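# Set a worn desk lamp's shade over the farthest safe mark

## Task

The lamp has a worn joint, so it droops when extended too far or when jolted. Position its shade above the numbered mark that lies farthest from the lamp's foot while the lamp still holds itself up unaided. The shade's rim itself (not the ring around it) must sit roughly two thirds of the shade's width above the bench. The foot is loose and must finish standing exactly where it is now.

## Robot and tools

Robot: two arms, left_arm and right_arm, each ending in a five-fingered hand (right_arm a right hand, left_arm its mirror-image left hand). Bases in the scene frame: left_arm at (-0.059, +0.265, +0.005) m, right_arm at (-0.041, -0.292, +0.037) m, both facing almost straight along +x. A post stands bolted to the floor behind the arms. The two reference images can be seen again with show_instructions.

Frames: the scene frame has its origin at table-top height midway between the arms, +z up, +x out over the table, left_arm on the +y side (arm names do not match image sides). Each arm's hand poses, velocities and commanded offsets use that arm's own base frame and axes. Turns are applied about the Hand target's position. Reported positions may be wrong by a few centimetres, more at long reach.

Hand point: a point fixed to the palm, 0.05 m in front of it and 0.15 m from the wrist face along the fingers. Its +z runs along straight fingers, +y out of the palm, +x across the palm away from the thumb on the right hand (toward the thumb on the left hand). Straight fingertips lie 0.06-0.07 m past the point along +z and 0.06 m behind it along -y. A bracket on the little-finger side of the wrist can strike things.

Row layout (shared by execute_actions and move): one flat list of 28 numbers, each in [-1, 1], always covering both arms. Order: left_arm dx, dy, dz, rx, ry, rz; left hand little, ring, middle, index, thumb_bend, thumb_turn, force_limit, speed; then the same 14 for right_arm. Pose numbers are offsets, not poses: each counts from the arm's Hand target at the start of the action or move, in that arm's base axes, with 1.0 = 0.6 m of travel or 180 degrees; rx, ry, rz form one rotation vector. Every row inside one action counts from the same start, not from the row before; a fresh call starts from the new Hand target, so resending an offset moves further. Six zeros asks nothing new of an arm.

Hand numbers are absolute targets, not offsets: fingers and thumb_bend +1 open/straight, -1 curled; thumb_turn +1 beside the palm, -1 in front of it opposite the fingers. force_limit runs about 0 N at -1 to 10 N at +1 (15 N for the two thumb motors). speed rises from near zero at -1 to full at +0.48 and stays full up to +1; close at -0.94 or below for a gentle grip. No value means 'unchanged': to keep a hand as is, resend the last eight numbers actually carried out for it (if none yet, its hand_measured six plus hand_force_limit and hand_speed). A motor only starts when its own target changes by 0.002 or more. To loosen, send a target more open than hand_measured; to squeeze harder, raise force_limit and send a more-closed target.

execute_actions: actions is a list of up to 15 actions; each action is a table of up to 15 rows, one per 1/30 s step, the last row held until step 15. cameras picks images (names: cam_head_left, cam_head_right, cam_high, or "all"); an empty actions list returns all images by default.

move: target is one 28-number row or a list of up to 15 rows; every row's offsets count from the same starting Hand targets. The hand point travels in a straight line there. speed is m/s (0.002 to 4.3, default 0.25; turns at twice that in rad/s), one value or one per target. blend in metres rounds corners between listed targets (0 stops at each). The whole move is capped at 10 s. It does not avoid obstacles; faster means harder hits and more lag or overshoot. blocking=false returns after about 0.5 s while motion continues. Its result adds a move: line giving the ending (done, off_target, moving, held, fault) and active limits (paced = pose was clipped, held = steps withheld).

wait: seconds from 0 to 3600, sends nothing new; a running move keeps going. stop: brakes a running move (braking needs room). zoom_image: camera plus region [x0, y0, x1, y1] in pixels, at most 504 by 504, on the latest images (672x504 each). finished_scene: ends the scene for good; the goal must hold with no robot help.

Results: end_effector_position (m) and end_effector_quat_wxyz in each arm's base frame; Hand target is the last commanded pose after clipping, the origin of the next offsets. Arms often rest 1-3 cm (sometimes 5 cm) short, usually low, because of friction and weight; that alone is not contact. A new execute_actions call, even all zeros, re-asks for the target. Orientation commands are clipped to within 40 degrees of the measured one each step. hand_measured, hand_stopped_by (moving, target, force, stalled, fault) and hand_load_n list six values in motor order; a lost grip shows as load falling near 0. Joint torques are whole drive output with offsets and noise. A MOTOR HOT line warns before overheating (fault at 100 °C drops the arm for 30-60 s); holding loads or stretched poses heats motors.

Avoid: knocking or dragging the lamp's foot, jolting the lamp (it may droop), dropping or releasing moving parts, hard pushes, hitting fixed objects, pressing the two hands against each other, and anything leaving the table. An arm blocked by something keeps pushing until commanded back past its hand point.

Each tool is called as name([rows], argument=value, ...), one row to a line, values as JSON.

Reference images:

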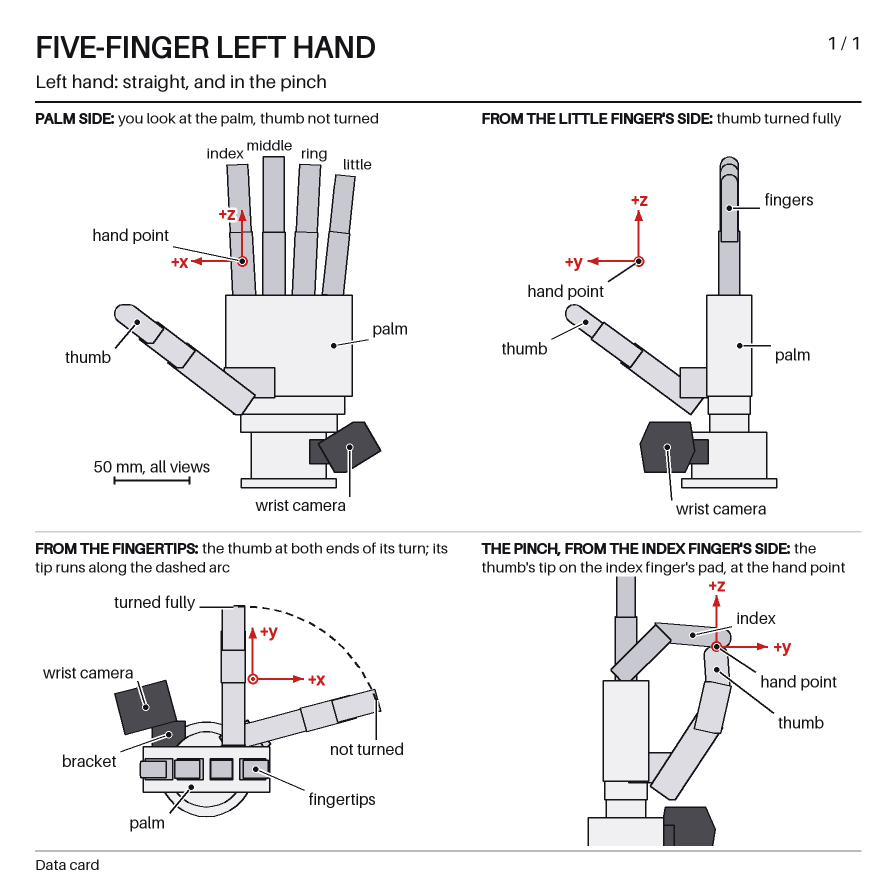

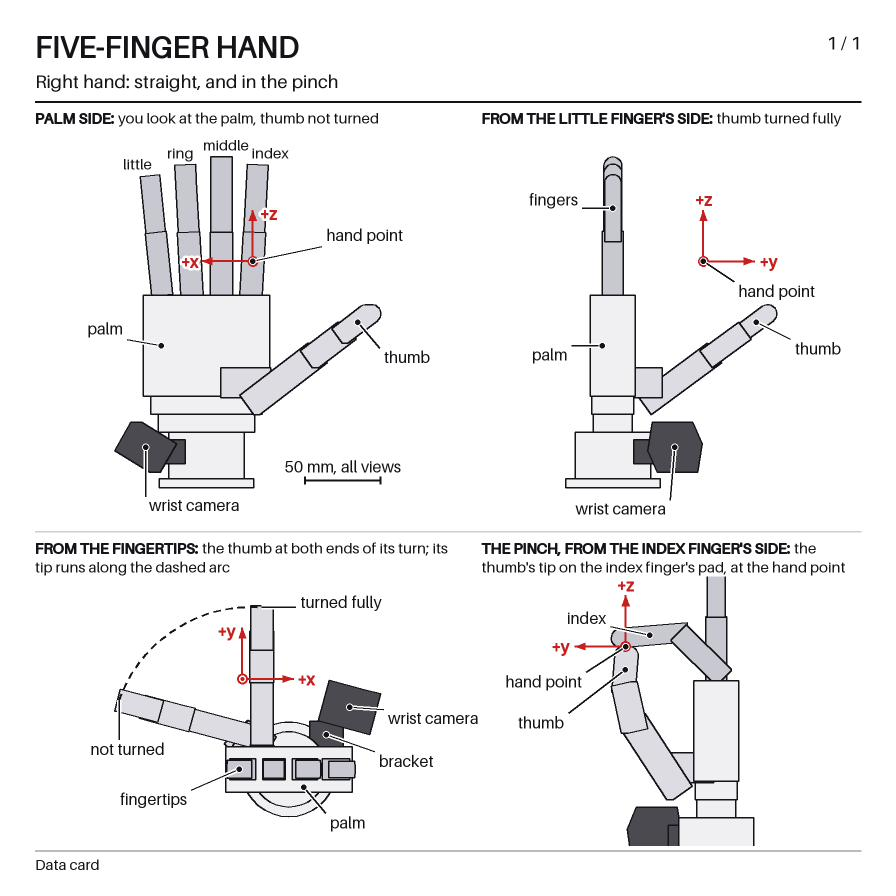

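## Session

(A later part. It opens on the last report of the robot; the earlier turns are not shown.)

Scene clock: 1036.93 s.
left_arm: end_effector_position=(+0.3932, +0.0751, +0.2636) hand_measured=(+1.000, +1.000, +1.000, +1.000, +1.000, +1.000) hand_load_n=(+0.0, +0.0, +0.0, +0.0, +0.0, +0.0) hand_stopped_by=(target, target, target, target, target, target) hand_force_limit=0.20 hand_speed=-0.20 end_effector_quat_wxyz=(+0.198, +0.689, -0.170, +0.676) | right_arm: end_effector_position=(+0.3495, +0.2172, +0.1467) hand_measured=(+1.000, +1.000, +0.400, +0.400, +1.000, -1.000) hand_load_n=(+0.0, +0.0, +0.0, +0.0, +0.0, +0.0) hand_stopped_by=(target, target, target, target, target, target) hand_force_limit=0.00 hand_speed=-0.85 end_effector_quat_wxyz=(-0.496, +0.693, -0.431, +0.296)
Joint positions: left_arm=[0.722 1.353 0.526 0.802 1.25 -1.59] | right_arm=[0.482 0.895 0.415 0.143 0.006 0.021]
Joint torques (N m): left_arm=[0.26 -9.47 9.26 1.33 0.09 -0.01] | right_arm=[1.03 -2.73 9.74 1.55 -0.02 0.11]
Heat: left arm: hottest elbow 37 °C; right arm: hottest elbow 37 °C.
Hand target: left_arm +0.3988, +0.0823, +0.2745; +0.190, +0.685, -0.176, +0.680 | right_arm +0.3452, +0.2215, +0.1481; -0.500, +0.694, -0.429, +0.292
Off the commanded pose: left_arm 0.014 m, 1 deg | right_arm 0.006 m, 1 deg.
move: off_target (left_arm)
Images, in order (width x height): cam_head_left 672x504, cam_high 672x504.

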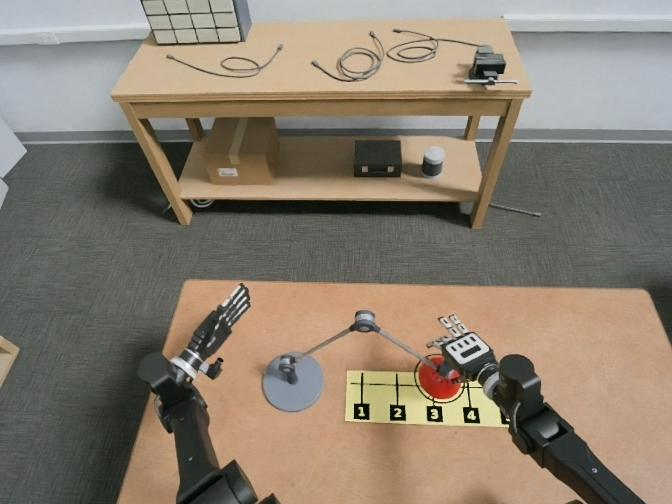

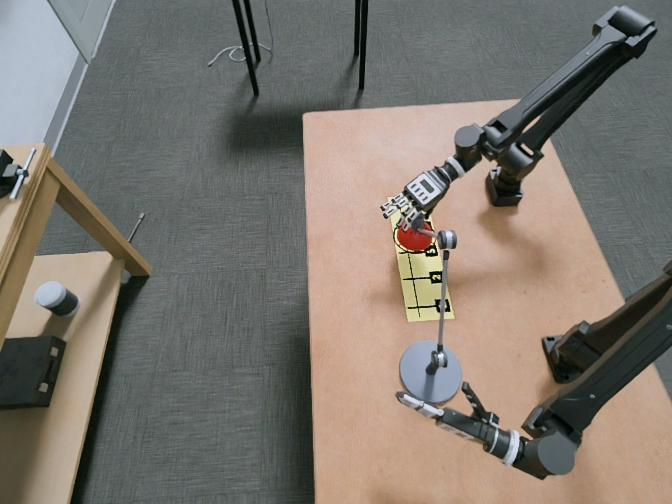

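move([
  [0,0,0,0,0,0,1,1,1,1,1,1,0.2,-0.2,0,0,0.15,0,0,0,1,1,0.4,0.4,1,-1,0.0,-0.85],
  [0,0,0,0,0,0,1,1,1,1,1,1,0.2,-0.2,-0.13,-0.13,0.2,0,0,0,1,1,0.4,0.4,1,-1,0.0,-0.85],
], speed=[0.05, 0.12], cameras=["all"])

zoom_image(camera="cam_high", region=[360, 170, 480, 290])

zoom_image(camera="cam_head_left", region=[380, 310, 500, 430])

zoom_image(camera="cam_high", region=[370, 310, 490, 430])

Scene clock: 1040.97 s.
left_arm: end_effector_position=(+0.3932, +0.0751, +0.2636) hand_measured=(+1.000, +1.000, +1.000, +1.000, +1.000, +1.000) hand_load_n=(+0.0, +0.0, +0.0, +0.0, -0.5, +0.0) hand_stopped_by=(target, target, target, target, target, target) hand_force_limit=0.20 hand_speed=-0.20 end_effector_quat_wxyz=(+0.198, +0.689, -0.170, +0.676) | right_arm: end_effector_position=(+0.2657, +0.1471, +0.2548) hand_measured=(+1.000, +1.000, +0.400, +0.400, +1.000, -1.000) hand_load_n=(+0.0, +0.0, +0.0, +0.0, +0.0, +0.0) hand_stopped_by=(target, target, target, target, target, target) hand_force_limit=0.00 hand_speed=-0.85 end_effector_quat_wxyz=(-0.497, +0.698, -0.431, +0.283)
Joint positions: left_arm=[0.722 1.353 0.526 0.802 1.25 -1.59] | right_arm=[0.286 0.398 0.565 -0.527 -0.2 -0.039]
Joint torques (N m): left_arm=[-0.44 -9.58 9.4 1.2 0.04 -0.01] | right_arm=[-0.97 1.26 12.97 1.05 -0.25 -0.06]
Heat: left arm: hottest elbow 36 °C; right arm: hottest elbow 37 °C.
Hand target: left_arm +0.3988, +0.0823, +0.2745; +0.190, +0.685, -0.176, +0.680 | right_arm +0.2672, +0.1435, +0.2682; -0.500, +0.694, -0.429, +0.292
Off the commanded pose: left_arm 0.014 m, 1 deg | right_arm 0.014 m, 1 deg.
move: off_target (right_arm)

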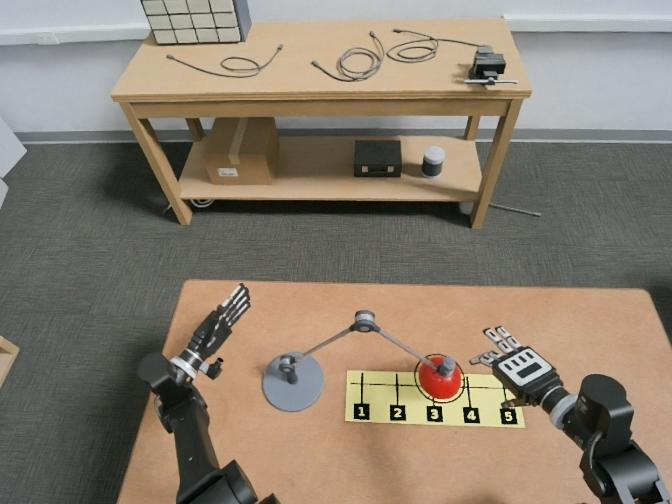

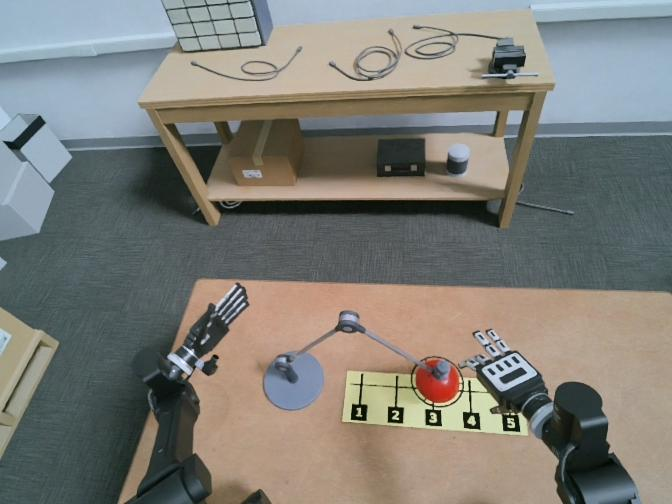

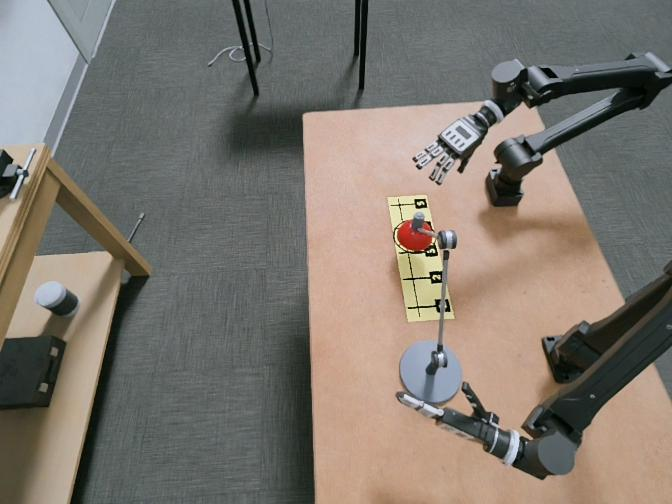

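Scaled by 4.200 from the camera's image (finer frame: 960x720).

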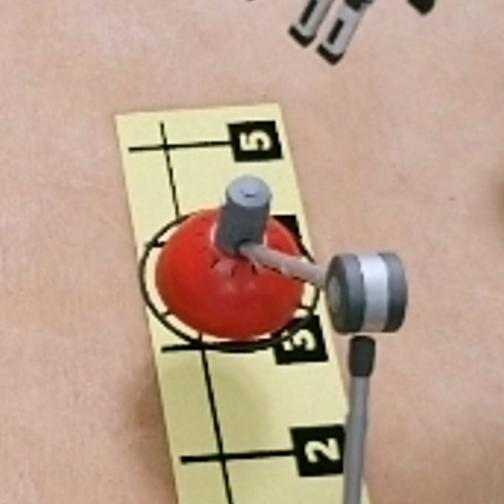

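Scaled by 4.200 from the camera's image (finer frame: 960x720).

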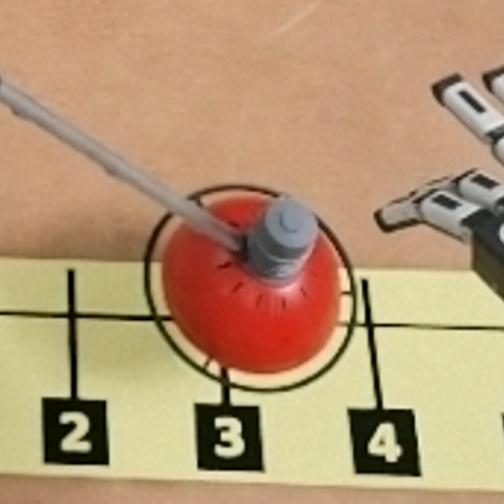

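Scaled by 4.200 from the camera's image (finer frame: 960x720).

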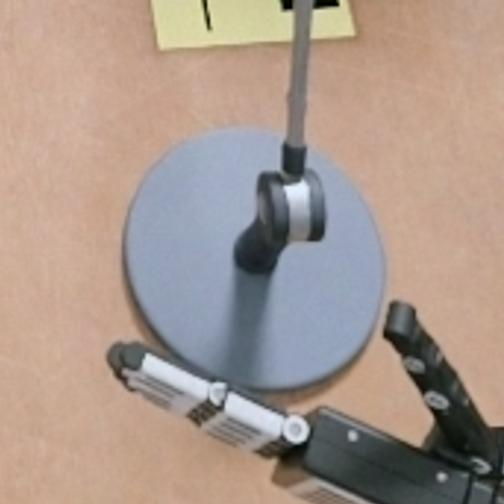

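zoom_image(camera="cam_high", region=[385, 210, 455, 270])

zoom_image(camera="cam_head_left", region=[405, 345, 475, 405])

zoom_image(camera="cam_high", region=[370, 180, 470, 340])

Scaled by 7.200 from the camera's image (finer frame: 960x720).

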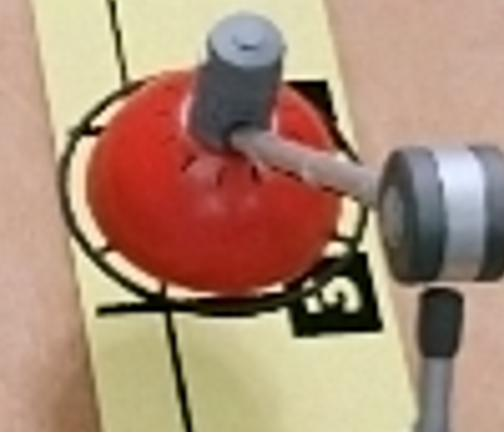

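Scaled by 7.200 from the camera's image (finer frame: 960x720).

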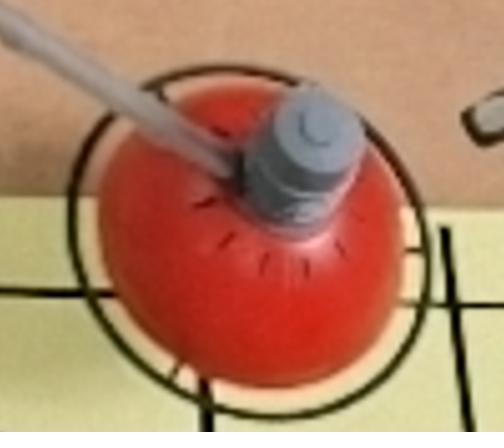

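Scaled by 3.150 from the camera's image (finer frame: 960x720).

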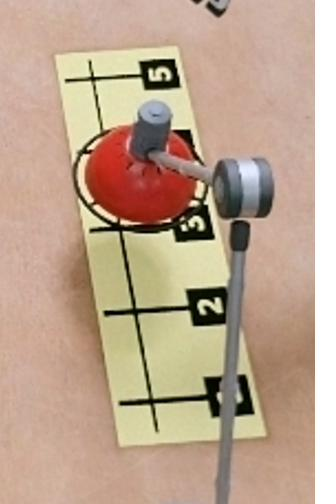

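move(target=[0,0,0,0,0,0,1,1,1,1,1,1,0.2,-0.2,0.04,-0.17,-0.06,0,0,0,1,1,1,1,1,-1,0.0,-0.5], speed=0.12, cameras=["all"])

zoom_image(camera="cam_high", region=[380, 130, 500, 250])

zoom_image(camera="cam_head_left", region=[440, 290, 600, 450])

move(target=[0,0,0,0,0,0,1,1,1,1,1,1,0.2,-0.2,0.0,0.0,-0.15,0,0,0,1,1,1,1,1,-1,0.0,-0.5], speed=0.12, cameras=["all"])

zoom_image(camera="cam_high", region=[380, 130, 500, 250])

zoom_image(camera="cam_head_left", region=[440, 290, 600, 450])

Scene clock: 1049.00 s.
left_arm: end_effector_position=(+0.3932, +0.0751, +0.2636) hand_measured=(+1.000, +1.000, +1.000, +1.000, +1.000, +1.000) hand_load_n=(+0.0, +0.0, +0.0, +0.0, +0.0, -0.5) hand_stopped_by=(target, target, target, target, target, target) hand_force_limit=0.20 hand_speed=-0.20 end_effector_quat_wxyz=(+0.198, +0.689, -0.170, +0.676) | right_arm: end_effector_position=(+0.2912, +0.0438, +0.2390) hand_measured=(+1.000, +1.000, +1.000, +1.000, +1.000, -1.000) hand_load_n=(+0.0, -0.5, +0.0, -0.5, +0.0, +0.0) hand_stopped_by=(target, target, target, target, target, target) hand_force_limit=0.00 hand_speed=-0.50 end_effector_quat_wxyz=(-0.502, +0.693, -0.427, +0.292)
Joint positions: left_arm=[0.722 1.353 0.526 0.802 1.25 -1.59] | right_arm=[-0.366 0.516 0.559 -0.527 -0.797 -0.335]
Joint torques (N m): left_arm=[0.21 -9.7 9.5 1.39 0.07 0.03] | right_arm=[-0.38 1.14 9.29 1.83 -0.44 -0.05]
Heat: left arm: hottest elbow 36 °C; right arm: hottest elbow 37 °C.
Hand target: left_arm +0.3988, +0.0823, +0.2745; +0.190, +0.685, -0.176, +0.680 | right_arm +0.2912, +0.0415, +0.2320; -0.500, +0.694, -0.429, +0.292
Off the commanded pose: left_arm 0.014 m, 1 deg | right_arm 0.007 m, 0 deg.
move: done

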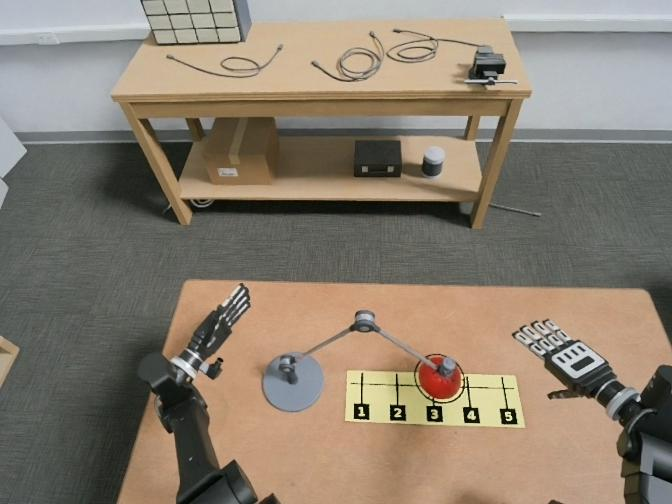

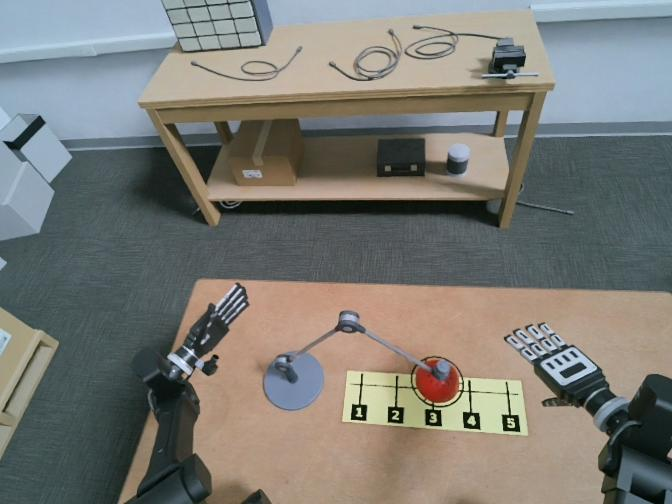

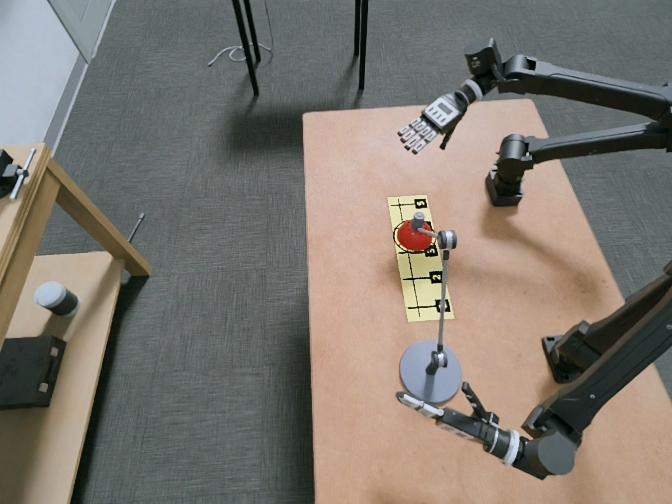

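Scaled by 4.200 from the camera's image (finer frame: 960x720).

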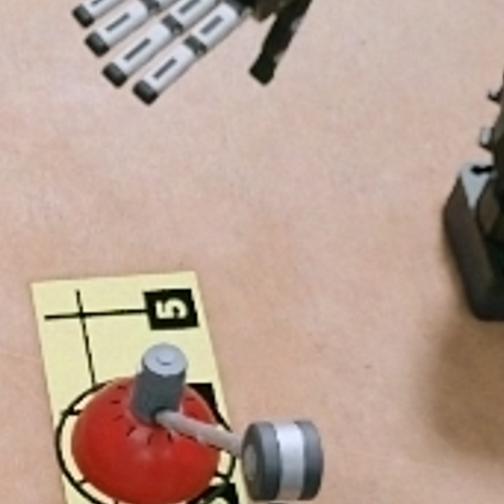

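Scaled by 3.150 from the camera's image (finer frame: 960x720).

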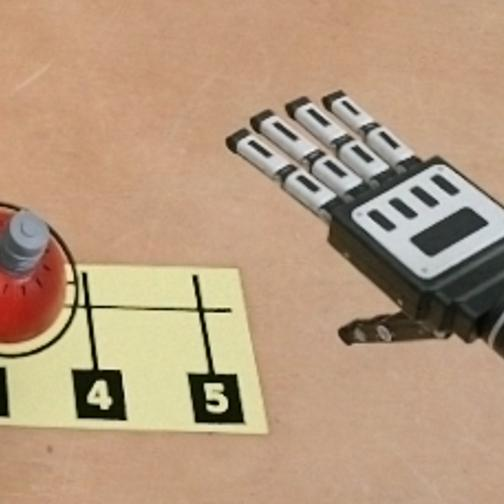

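Scene clock: 1050.27 s.
left_arm: end_effector_position=(+0.3932, +0.0751, +0.2636) hand_measured=(+1.000, +1.000, +1.000, +1.000, +1.000, +1.000) hand_load_n=(+0.0, +0.0, +0.0, +0.0, +0.0, +0.0) hand_stopped_by=(target, target, target, target, target, target) hand_force_limit=0.20 hand_speed=-0.20 end_effector_quat_wxyz=(+0.198, +0.689, -0.170, +0.676) | right_arm: end_effector_position=(+0.2904, +0.0442, +0.1466) hand_measured=(+1.000, +1.000, +1.000, +1.000, +1.000, -1.000) hand_load_n=(+0.0, +0.0, +0.0, +0.0, +0.0, +0.0) hand_stopped_by=(target, target, target, target, target, target) hand_force_limit=0.00 hand_speed=-0.50 end_effector_quat_wxyz=(-0.501, +0.695, -0.427, +0.288)
Joint positions: left_arm=[0.722 1.353 0.526 0.802 1.25 -1.59] | right_arm=[-0.366 0.558 0.329 -0.265 -0.799 -0.339]
Joint torques (N m): left_arm=[-0.21 -9.47 9.44 1.11 0.08 0.01] | right_arm=[0.32 1.61 9.36 2.25 -0.39 -0.05]
Heat: left arm: hottest elbow 36 °C; right arm: hottest elbow 37 °C.
Hand target: left_arm +0.3988, +0.0823, +0.2745; +0.190, +0.685, -0.176, +0.680 | right_arm +0.2911, +0.0416, +0.1421; -0.500, +0.694, -0.429, +0.292
Off the commanded pose: left_arm 0.014 m, 1 deg | right_arm 0.005 m, 0 deg.
move: done

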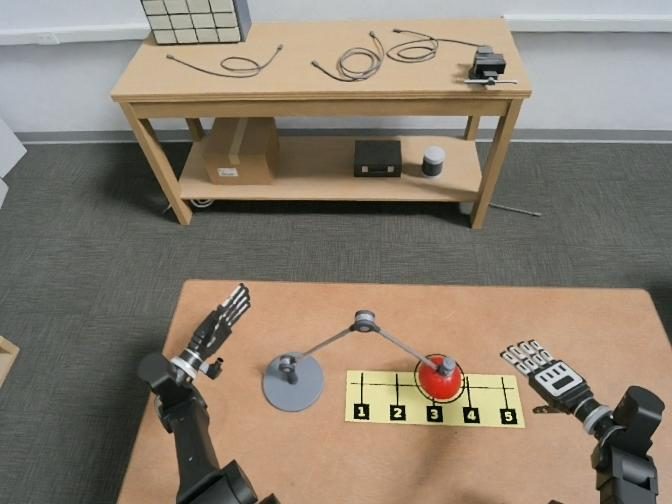

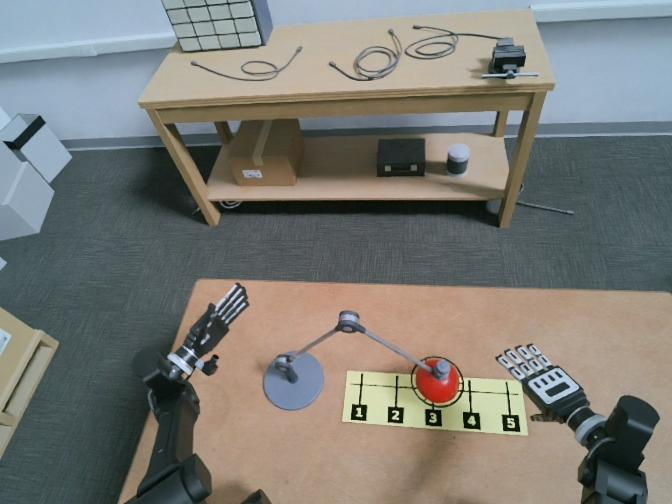

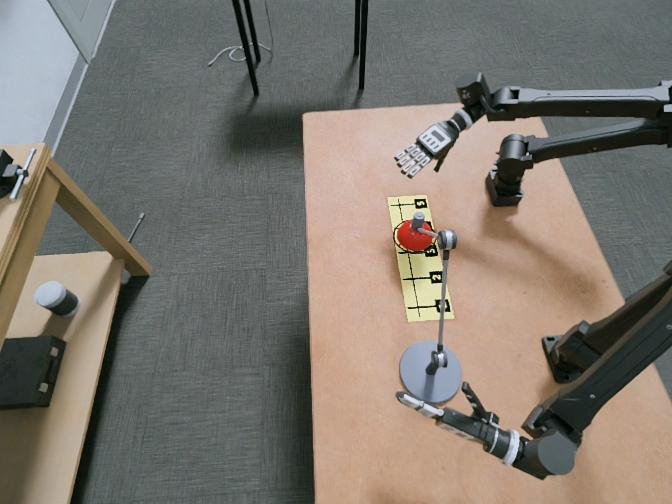

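Scaled by 4.200 from the camera's image (finer frame: 960x720).

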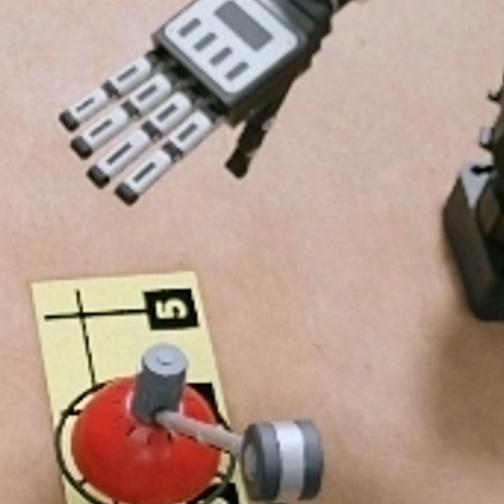

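Scaled by 3.150 from the camera's image (finer frame: 960x720).

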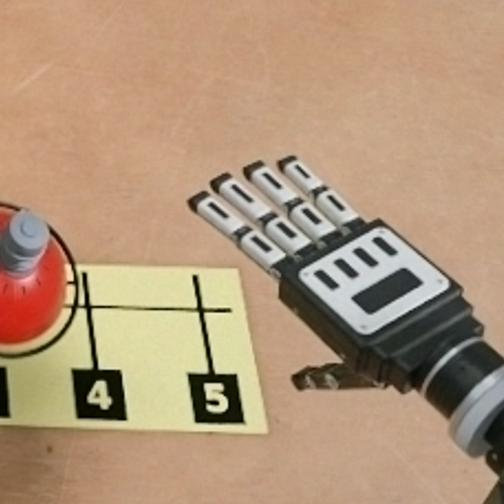

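move([
  [0,0,0,0,0,0,1,1,1,1,1,1,0.2,-0.2,0.143,0.076,0,0,0,0,1,1,1,1,1,-1,0.0,-0.5],
  [0,0,0,0,0,0,1,1,1,1,1,1,0.2,-0.2,0.143,0.076,-0.17,0,0,0,1,1,1,1,1,-1,0.0,-0.5],
], speed=0.1, cameras=["all"])

zoom_image(camera="cam_high", region=[380, 150, 480, 250])

zoom_image(camera="cam_head_left", region=[420, 310, 540, 430])

Scene clock: 1055.63 s.
left_arm: end_effector_position=(+0.3932, +0.0751, +0.2636) hand_measured=(+1.000, +1.000, +1.000, +1.000, +1.000, +1.000) hand_load_n=(+0.0, +0.0, +0.0, +0.0, +0.0, +0.0) hand_stopped_by=(target, target, target, target, target, target) hand_force_limit=0.20 hand_speed=-0.20 end_effector_quat_wxyz=(+0.198, +0.689, -0.170, +0.676) | right_arm: end_effector_position=(+0.3809, +0.0810, +0.0438) hand_measured=(+1.000, +1.000, +1.000, +1.000, +1.000, -1.000) hand_load_n=(+0.0, +0.0, +0.0, +0.0, +0.0, +0.0) hand_stopped_by=(target, target, target, target, target, target) hand_force_limit=0.00 hand_speed=-0.50 end_effector_quat_wxyz=(-0.497, +0.692, -0.430, +0.297)
Joint positions: left_arm=[0.722 1.353 0.526 0.802 1.25 -1.59] | right_arm=[-0.088 1.268 0.275 0.602 -0.529 -0.187]
Joint torques (N m): left_arm=[-0.03 -9.05 9.52 1.21 0.05 0.03] | right_arm=[0.97 -3.25 5.72 2.25 -0.12 0.03]
Heat: left arm: hottest elbow 37 °C; right arm: hottest elbow 37 °C.
Hand target: left_arm +0.3988, +0.0823, +0.2745; +0.190, +0.685, -0.176, +0.680 | right_arm +0.3771, +0.0871, +0.0402; -0.500, +0.694, -0.429, +0.292
Off the commanded pose: left_arm 0.014 m, 1 deg | right_arm 0.008 m, 1 deg.
move: done

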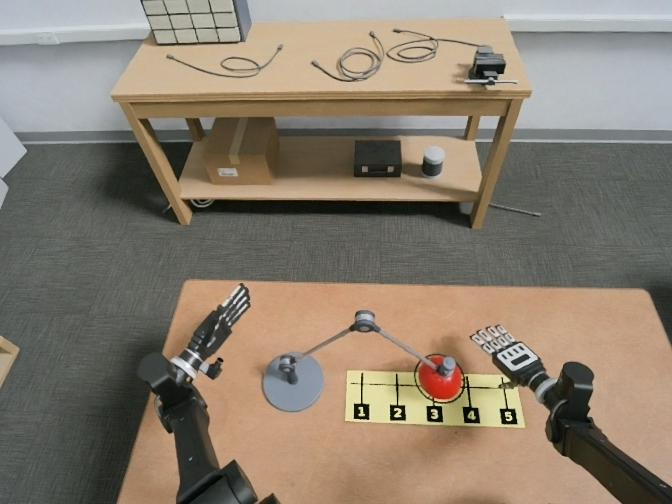

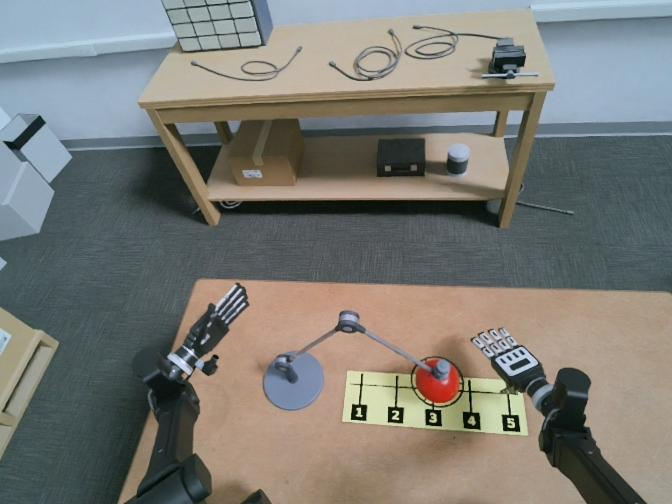

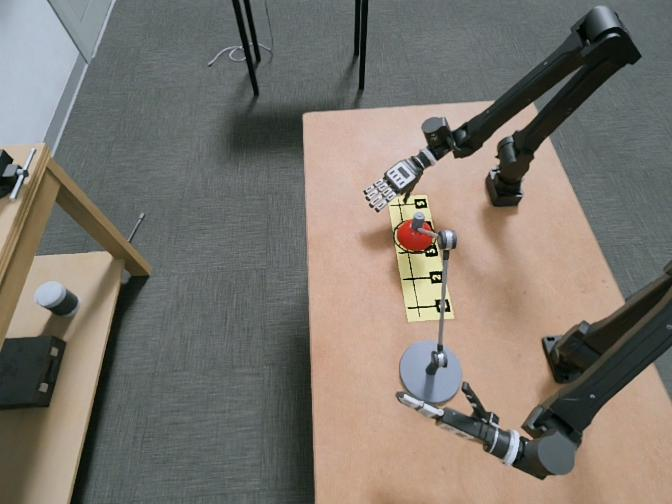

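Scaled by 5.040 from the camera's image (finer frame: 960x720).

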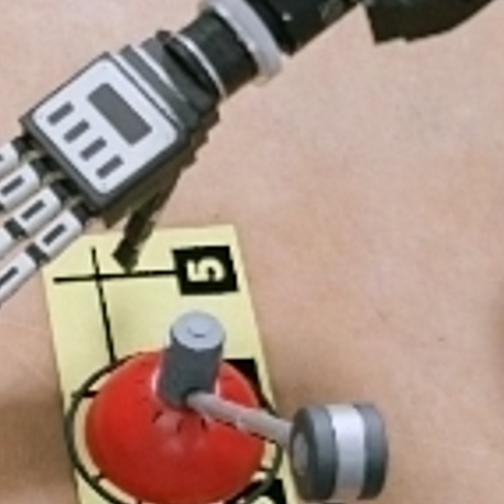

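Scaled by 4.200 from the camera's image (finer frame: 960x720).

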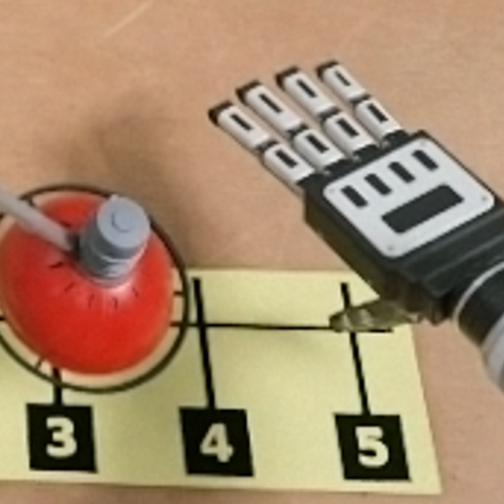

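move(target=[0,0,0,0,0,0,1,1,1,1,1,1,0.2,-0.2,0.0,0.0,-0.05,0,0,0,1,1,1,1,1,-1,0.0,-0.5], speed=0.04)

move(target=[0,0,0,0,0,0,1,1,1,1,1,1,0.2,-0.2,0.0,0.0,-0.016,0,0,0,1,1,1,1,1,-1,0.0,-0.5], speed=0.03)

Scene clock: 1057.27 s.
left_arm: end_effector_position=(+0.3932, +0.0751, +0.2636) hand_measured=(+1.000, +1.000, +1.000, +1.000, +1.000, +1.000) hand_load_n=(-0.5, +0.0, +0.0, +0.0, +0.0, +0.0) hand_stopped_by=(target, target, target, target, target, target) hand_force_limit=0.20 hand_speed=-0.20 end_effector_quat_wxyz=(+0.198, +0.689, -0.170, +0.676) | right_arm: end_effector_position=(+0.3821, +0.0809, +0.0150) hand_measured=(+1.000, +1.000, +1.000, +1.000, +1.000, -1.000) hand_load_n=(+0.0, +0.0, +0.0, +0.0, +0.0, +0.0) hand_stopped_by=(target, target, target, target, target, target) hand_force_limit=0.00 hand_speed=-0.50 end_effector_quat_wxyz=(-0.498, +0.692, -0.429, +0.299)
Joint positions: left_arm=[0.722 1.353 0.526 0.802 1.25 -1.59] | right_arm=[-0.088 1.429 0.254 0.788 -0.529 -0.187]
Joint torques (N m): left_arm=[-0.09 -9.41 9.4 1.39 0.12 0.04] | right_arm=[0.21 -4.54 3.95 2.35 -0.09 0.16]
Heat: left arm: hottest elbow 37 °C; right arm: hottest elbow 37 °C.
Hand target: left_arm +0.3988, +0.0823, +0.2745; +0.190, +0.685, -0.176, +0.680 | right_arm +0.3769, +0.0871, +0.0100; -0.500, +0.694, -0.429, +0.292
Off the commanded pose: left_arm 0.014 m, 1 deg | right_arm 0.009 m, 1 deg.
move: done

Scene clock: 1058.00 s.
left_arm: end_effector_position=(+0.3932, +0.0751, +0.2636) hand_measured=(+1.000, +1.000, +1.000, +1.000, +1.000, +1.000) hand_load_n=(+0.0, +0.0, +0.0, +0.0, +0.0, +0.0) hand_stopped_by=(target, target, target, target, target, target) hand_force_limit=0.20 hand_speed=-0.20 end_effector_quat_wxyz=(+0.198, +0.689, -0.170, +0.676) | right_arm: end_effector_position=(+0.3827, +0.0808, +0.0059) hand_measured=(+1.000, +1.000, +1.000, +1.000, +1.000, -1.000) hand_load_n=(+0.0, +0.0, +0.0, +0.0, +0.0, +0.0) hand_stopped_by=(target, target, target, target, target, target) hand_force_limit=0.00 hand_speed=-0.50 end_effector_quat_wxyz=(-0.499, +0.691, -0.429, +0.299)
Joint positions: left_arm=[0.722 1.353 0.526 0.802 1.25 -1.59] | right_arm=[-0.088 1.485 0.251 0.849 -0.529 -0.187]
Joint torques (N m): left_arm=[-0.67 -9.52 9.36 1.21 0.04 -0.02] | right_arm=[0.62 -5.48 3.62 2.21 -0.16 0.11]
Heat: left arm: hottest elbow 37 °C; right arm: hottest elbow 37 °C.
Hand target: left_arm +0.3988, +0.0823, +0.2745; +0.190, +0.685, -0.176, +0.680 | right_arm +0.3770, +0.0871, +0.0005; -0.500, +0.694, -0.429, +0.292
Off the commanded pose: left_arm 0.014 m, 1 deg | right_arm 0.010 m, 1 deg.
move: done

move(target=[0,0,0,0,0,0,1,1,1,1,1,1,0.2,-0.2,0.0,0.0,-0.01,0,0,0,1,1,1,1,1,-1,0.0,-0.5], speed=0.02)

move(target=[0,0,0,0,0,0,1,1,1,1,1,1,0.2,-0.2,0.0,0.0,-0.01,0,0,0,1,1,1,1,1,-1,0.0,-0.5], speed=0.02)

zoom_image(camera="cam_head_left", region=[420, 310, 540, 430])

Scene clock: 1058.97 s.
left_arm: end_effector_position=(+0.3932, +0.0751, +0.2636) hand_measured=(+1.000, +1.000, +1.000, +1.000, +1.000, +1.000) hand_load_n=(+0.0, +0.0, +0.0, +0.0, +0.0, +0.0) hand_stopped_by=(target, target, target, target, target, target) hand_force_limit=0.20 hand_speed=-0.20 end_effector_quat_wxyz=(+0.198, +0.689, -0.170, +0.676) | right_arm: end_effector_position=(+0.3859, +0.0811, +0.0062) hand_measured=(+1.000, +1.000, +1.000, +1.000, +1.000, -1.000) hand_load_n=(+0.0, +0.0, +0.0, +0.0, +0.0, +0.5) hand_stopped_by=(target, target, target, target, target, target) hand_force_limit=0.00 hand_speed=-0.50 end_effector_quat_wxyz=(-0.504, +0.687, -0.426, +0.304)
Joint positions: left_arm=[0.722 1.353 0.526 0.802 1.25 -1.59] | right_arm=[-0.088 1.508 0.251 0.893 -0.53 -0.179]
Joint torques (N m): left_arm=[-0.38 -9.52 9.48 1.28 0.08 0] | right_arm=[1.26 -4.54 3.1 2.21 -0.12 0.02]
Heat: left arm: hottest elbow 37 °C; right arm: hottest elbow 36 °C.
Hand target: left_arm +0.3988, +0.0823, +0.2745; +0.190, +0.685, -0.176, +0.680 | right_arm +0.3770, +0.0871, -0.0055; -0.500, +0.694, -0.429, +0.292
Off the commanded pose: left_arm 0.014 m, 1 deg | right_arm 0.016 m, 2 deg.
move: off_target (right_arm)

Scene clock: 1059.60 s.
left_arm: end_effector_position=(+0.3932, +0.0751, +0.2636) hand_measured=(+1.000, +1.000, +1.000, +1.000, +1.000, +1.000) hand_load_n=(+0.0, +0.0, +0.0, +0.0, +0.0, +0.0) hand_stopped_by=(target, target, target, target, target, target) hand_force_limit=0.20 hand_speed=-0.20 end_effector_quat_wxyz=(+0.198, +0.689, -0.170, +0.676) | right_arm: end_effector_position=(+0.3886, +0.0818, +0.0065) hand_measured=(+1.000, +1.000, +1.000, +1.000, +1.000, -1.000) hand_load_n=(+0.0, +0.0, +0.0, +0.0, +0.0, +0.5) hand_stopped_by=(target, target, target, target, target, target) hand_force_limit=0.00 hand_speed=-0.50 end_effector_quat_wxyz=(-0.509, +0.683, -0.422, +0.309)
Joint positions: left_arm=[0.722 1.353 0.526 0.802 1.25 -1.59] | right_arm=[-0.088 1.532 0.251 0.936 -0.533 -0.172]
Joint torques (N m): left_arm=[-0.85 -9.17 9.29 1.17 0.03 0.03] | right_arm=[0.5 -3.6 2.93 1.66 -0.03 -0.06]
Heat: left arm: hottest elbow 37 °C; right arm: hottest elbow 36 °C.
Hand target: left_arm +0.3988, +0.0823, +0.2745; +0.190, +0.685, -0.176, +0.680 | right_arm +0.3769, +0.0871, -0.0115; -0.500, +0.694, -0.429, +0.292
Off the commanded pose: left_arm 0.014 m, 1 deg | right_arm 0.022 m, 3 deg.
move: off_target (right_arm)

Scaled by 4.200 from the camera's image (finer frame: 960x720).
This view is cut from an older image: the scene may have changed since it was taken.

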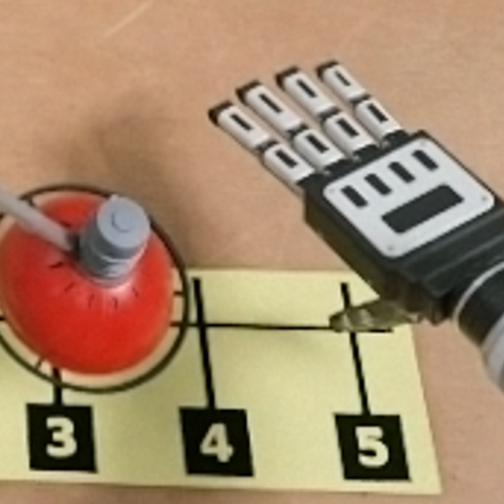

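move(target=[0,0,0,0,0,0,1,1,1,1,1,1,0.2,-0.2,0.0,0.0,0.035,0,0,0,1,1,1,1,1,-1,0.0,-0.5], speed=0.03, cameras=["all"])

zoom_image(camera="cam_high", region=[380, 180, 430, 230])

zoom_image(camera="cam_head_left", region=[470, 350, 530, 410])

move(target=[0,0,0,0,0,0,1,1,1,1,1,1,0.2,-0.2,0.0,0.0,0.15,0,0,0,1,1,1,1,1,-1,0.0,-0.5], speed=0.08, cameras=["all"])

zoom_image(camera="cam_high", region=[380, 170, 430, 220])

zoom_image(camera="cam_head_left", region=[470, 340, 530, 400])

Scene clock: 1061.13 s.
left_arm: end_effector_position=(+0.3932, +0.0751, +0.2636) hand_measured=(+1.000, +1.000, +1.000, +1.000, +1.000, +1.000) hand_load_n=(+0.0, +0.0, +0.0, +0.0, +0.0, +0.0) hand_stopped_by=(target, target, target, target, target, target) hand_force_limit=0.20 hand_speed=-0.20 end_effector_quat_wxyz=(+0.198, +0.689, -0.170, +0.676) | right_arm: end_effector_position=(+0.3824, +0.0818, +0.0121) hand_measured=(+1.000, +1.000, +1.000, +1.000, +1.000, -1.000) hand_load_n=(+0.0, +0.0, +0.0, +0.0, +0.0, +0.0) hand_stopped_by=(target, target, target, target, target, target) hand_force_limit=0.00 hand_speed=-0.50 end_effector_quat_wxyz=(-0.502, +0.688, -0.432, +0.297)
Joint positions: left_arm=[0.722 1.353 0.526 0.802 1.25 -1.59] | right_arm=[-0.088 1.455 0.251 0.825 -0.53 -0.172]
Joint torques (N m): left_arm=[-0.67 -9.76 9.44 1.18 0.09 -0.02] | right_arm=[0.26 -6.53 4.15 1.31 -0.07 -0.1]
Heat: left arm: hottest elbow 37 °C; right arm: hottest elbow 36 °C.
Hand target: left_arm +0.3988, +0.0823, +0.2745; +0.190, +0.685, -0.176, +0.680 | right_arm +0.3769, +0.0871, +0.0094; -0.500, +0.694, -0.429, +0.292
Off the commanded pose: left_arm 0.014 m, 1 deg | right_arm 0.008 m, 1 deg.
move: done

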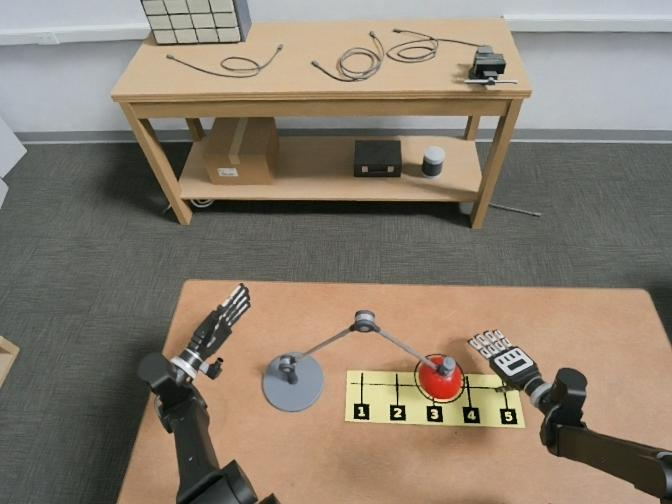

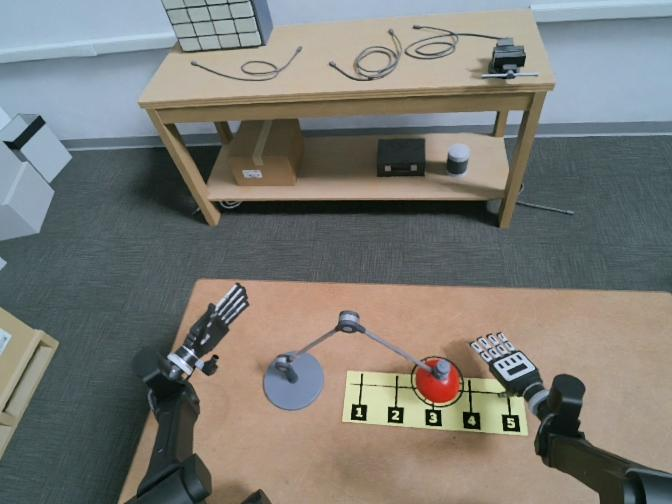

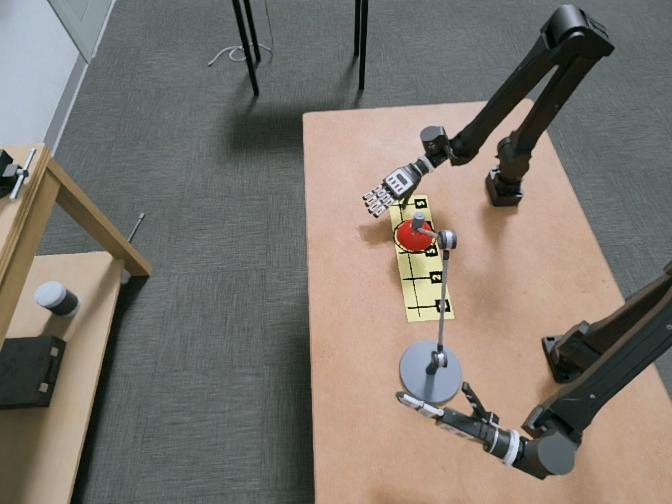

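Scaled by 10.080 from the camera's image (finer frame: 960x720).

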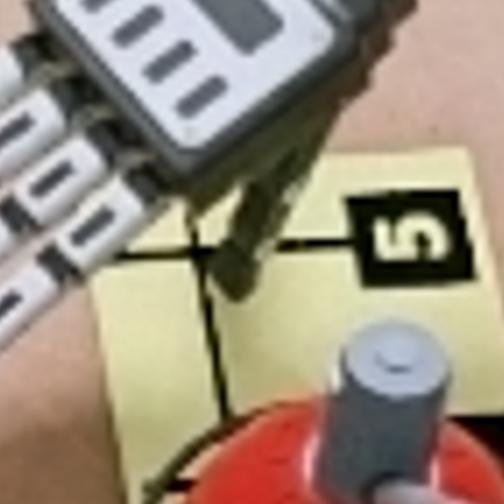

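Scaled by 8.400 from the camera's image (finer frame: 960x720).

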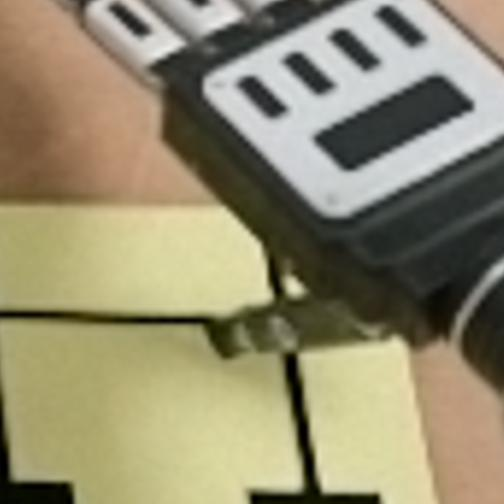

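Scene clock: 1062.77 s.
left_arm: end_effector_position=(+0.3932, +0.0751, +0.2636) hand_measured=(+1.000, +1.000, +1.000, +1.000, +1.000, +1.000) hand_load_n=(+0.0, +0.0, +0.0, +0.0, +0.0, +0.0) hand_stopped_by=(target, target, target, target, target, target) hand_force_limit=0.20 hand_speed=-0.20 end_effector_quat_wxyz=(+0.198, +0.689, -0.170, +0.676) | right_arm: end_effector_position=(+0.3642, +0.0833, +0.0836) hand_measured=(+1.000, +1.000, +1.000, +1.000, +1.000, -1.000) hand_load_n=(+0.0, +0.0, -0.5, +0.0, +0.0, +0.0) hand_stopped_by=(target, target, target, target, target, target) hand_force_limit=0.00 hand_speed=-0.50 end_effector_quat_wxyz=(-0.494, +0.693, -0.443, +0.283)
Joint positions: left_arm=[0.722 1.353 0.526 0.802 1.25 -1.59] | right_arm=[-0.088 1.027 0.304 0.304 -0.53 -0.172]
Joint torques (N m): left_arm=[-0.21 -9.05 9.44 1.26 0.08 0.03] | right_arm=[1.26 -3.25 11.66 0.99 -0.14 -0.08]
Heat: left arm: hottest elbow 37 °C; right arm: hottest elbow 36 °C.
Hand target: left_arm +0.3988, +0.0823, +0.2745; +0.190, +0.685, -0.176, +0.680 | right_arm +0.3769, +0.0871, +0.0995; -0.500, +0.694, -0.429, +0.292
Off the commanded pose: left_arm 0.014 m, 1 deg | right_arm 0.021 m, 2 deg.
move: off_target (right_arm)

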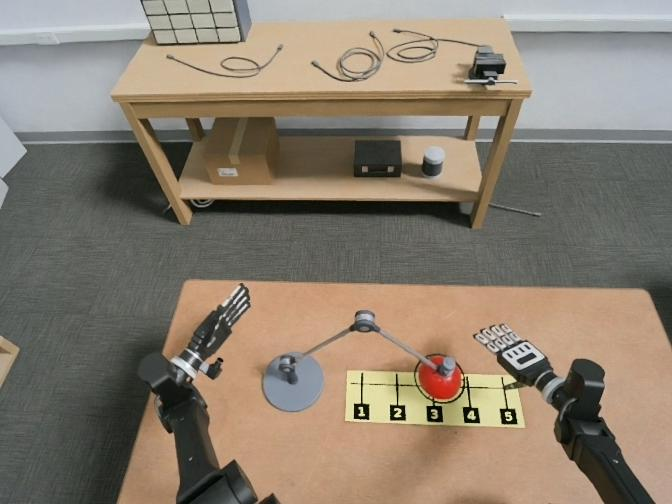

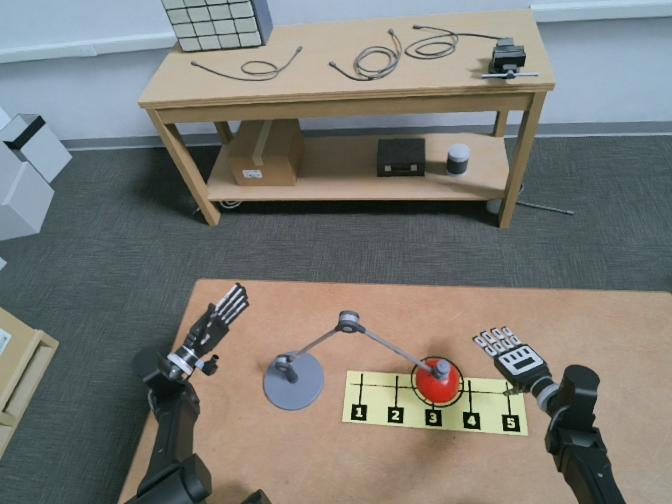

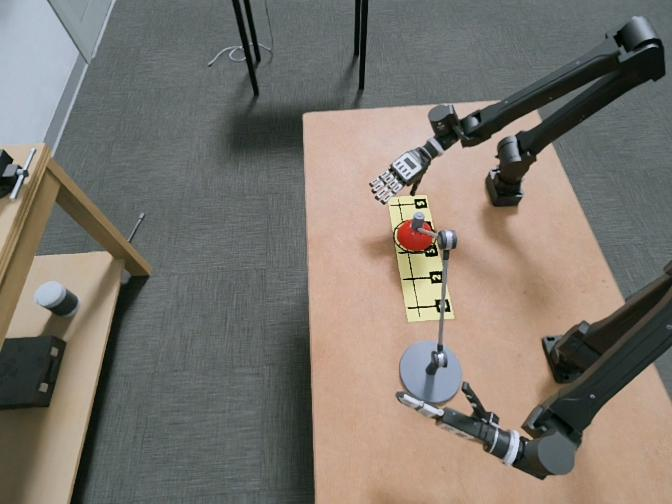

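Scaled by 10.080 from the camera's image (finer frame: 960x720).

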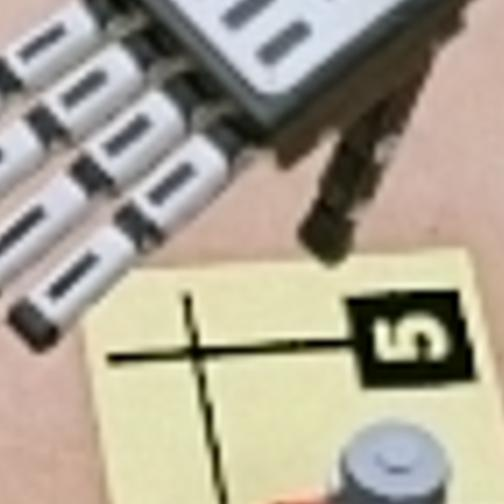

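Scaled by 8.400 from the camera's image (finer frame: 960x720).

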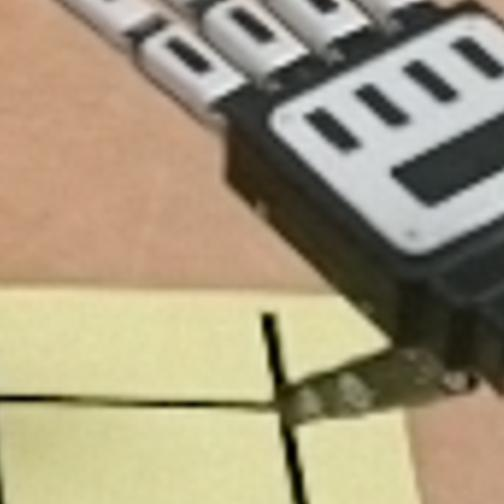

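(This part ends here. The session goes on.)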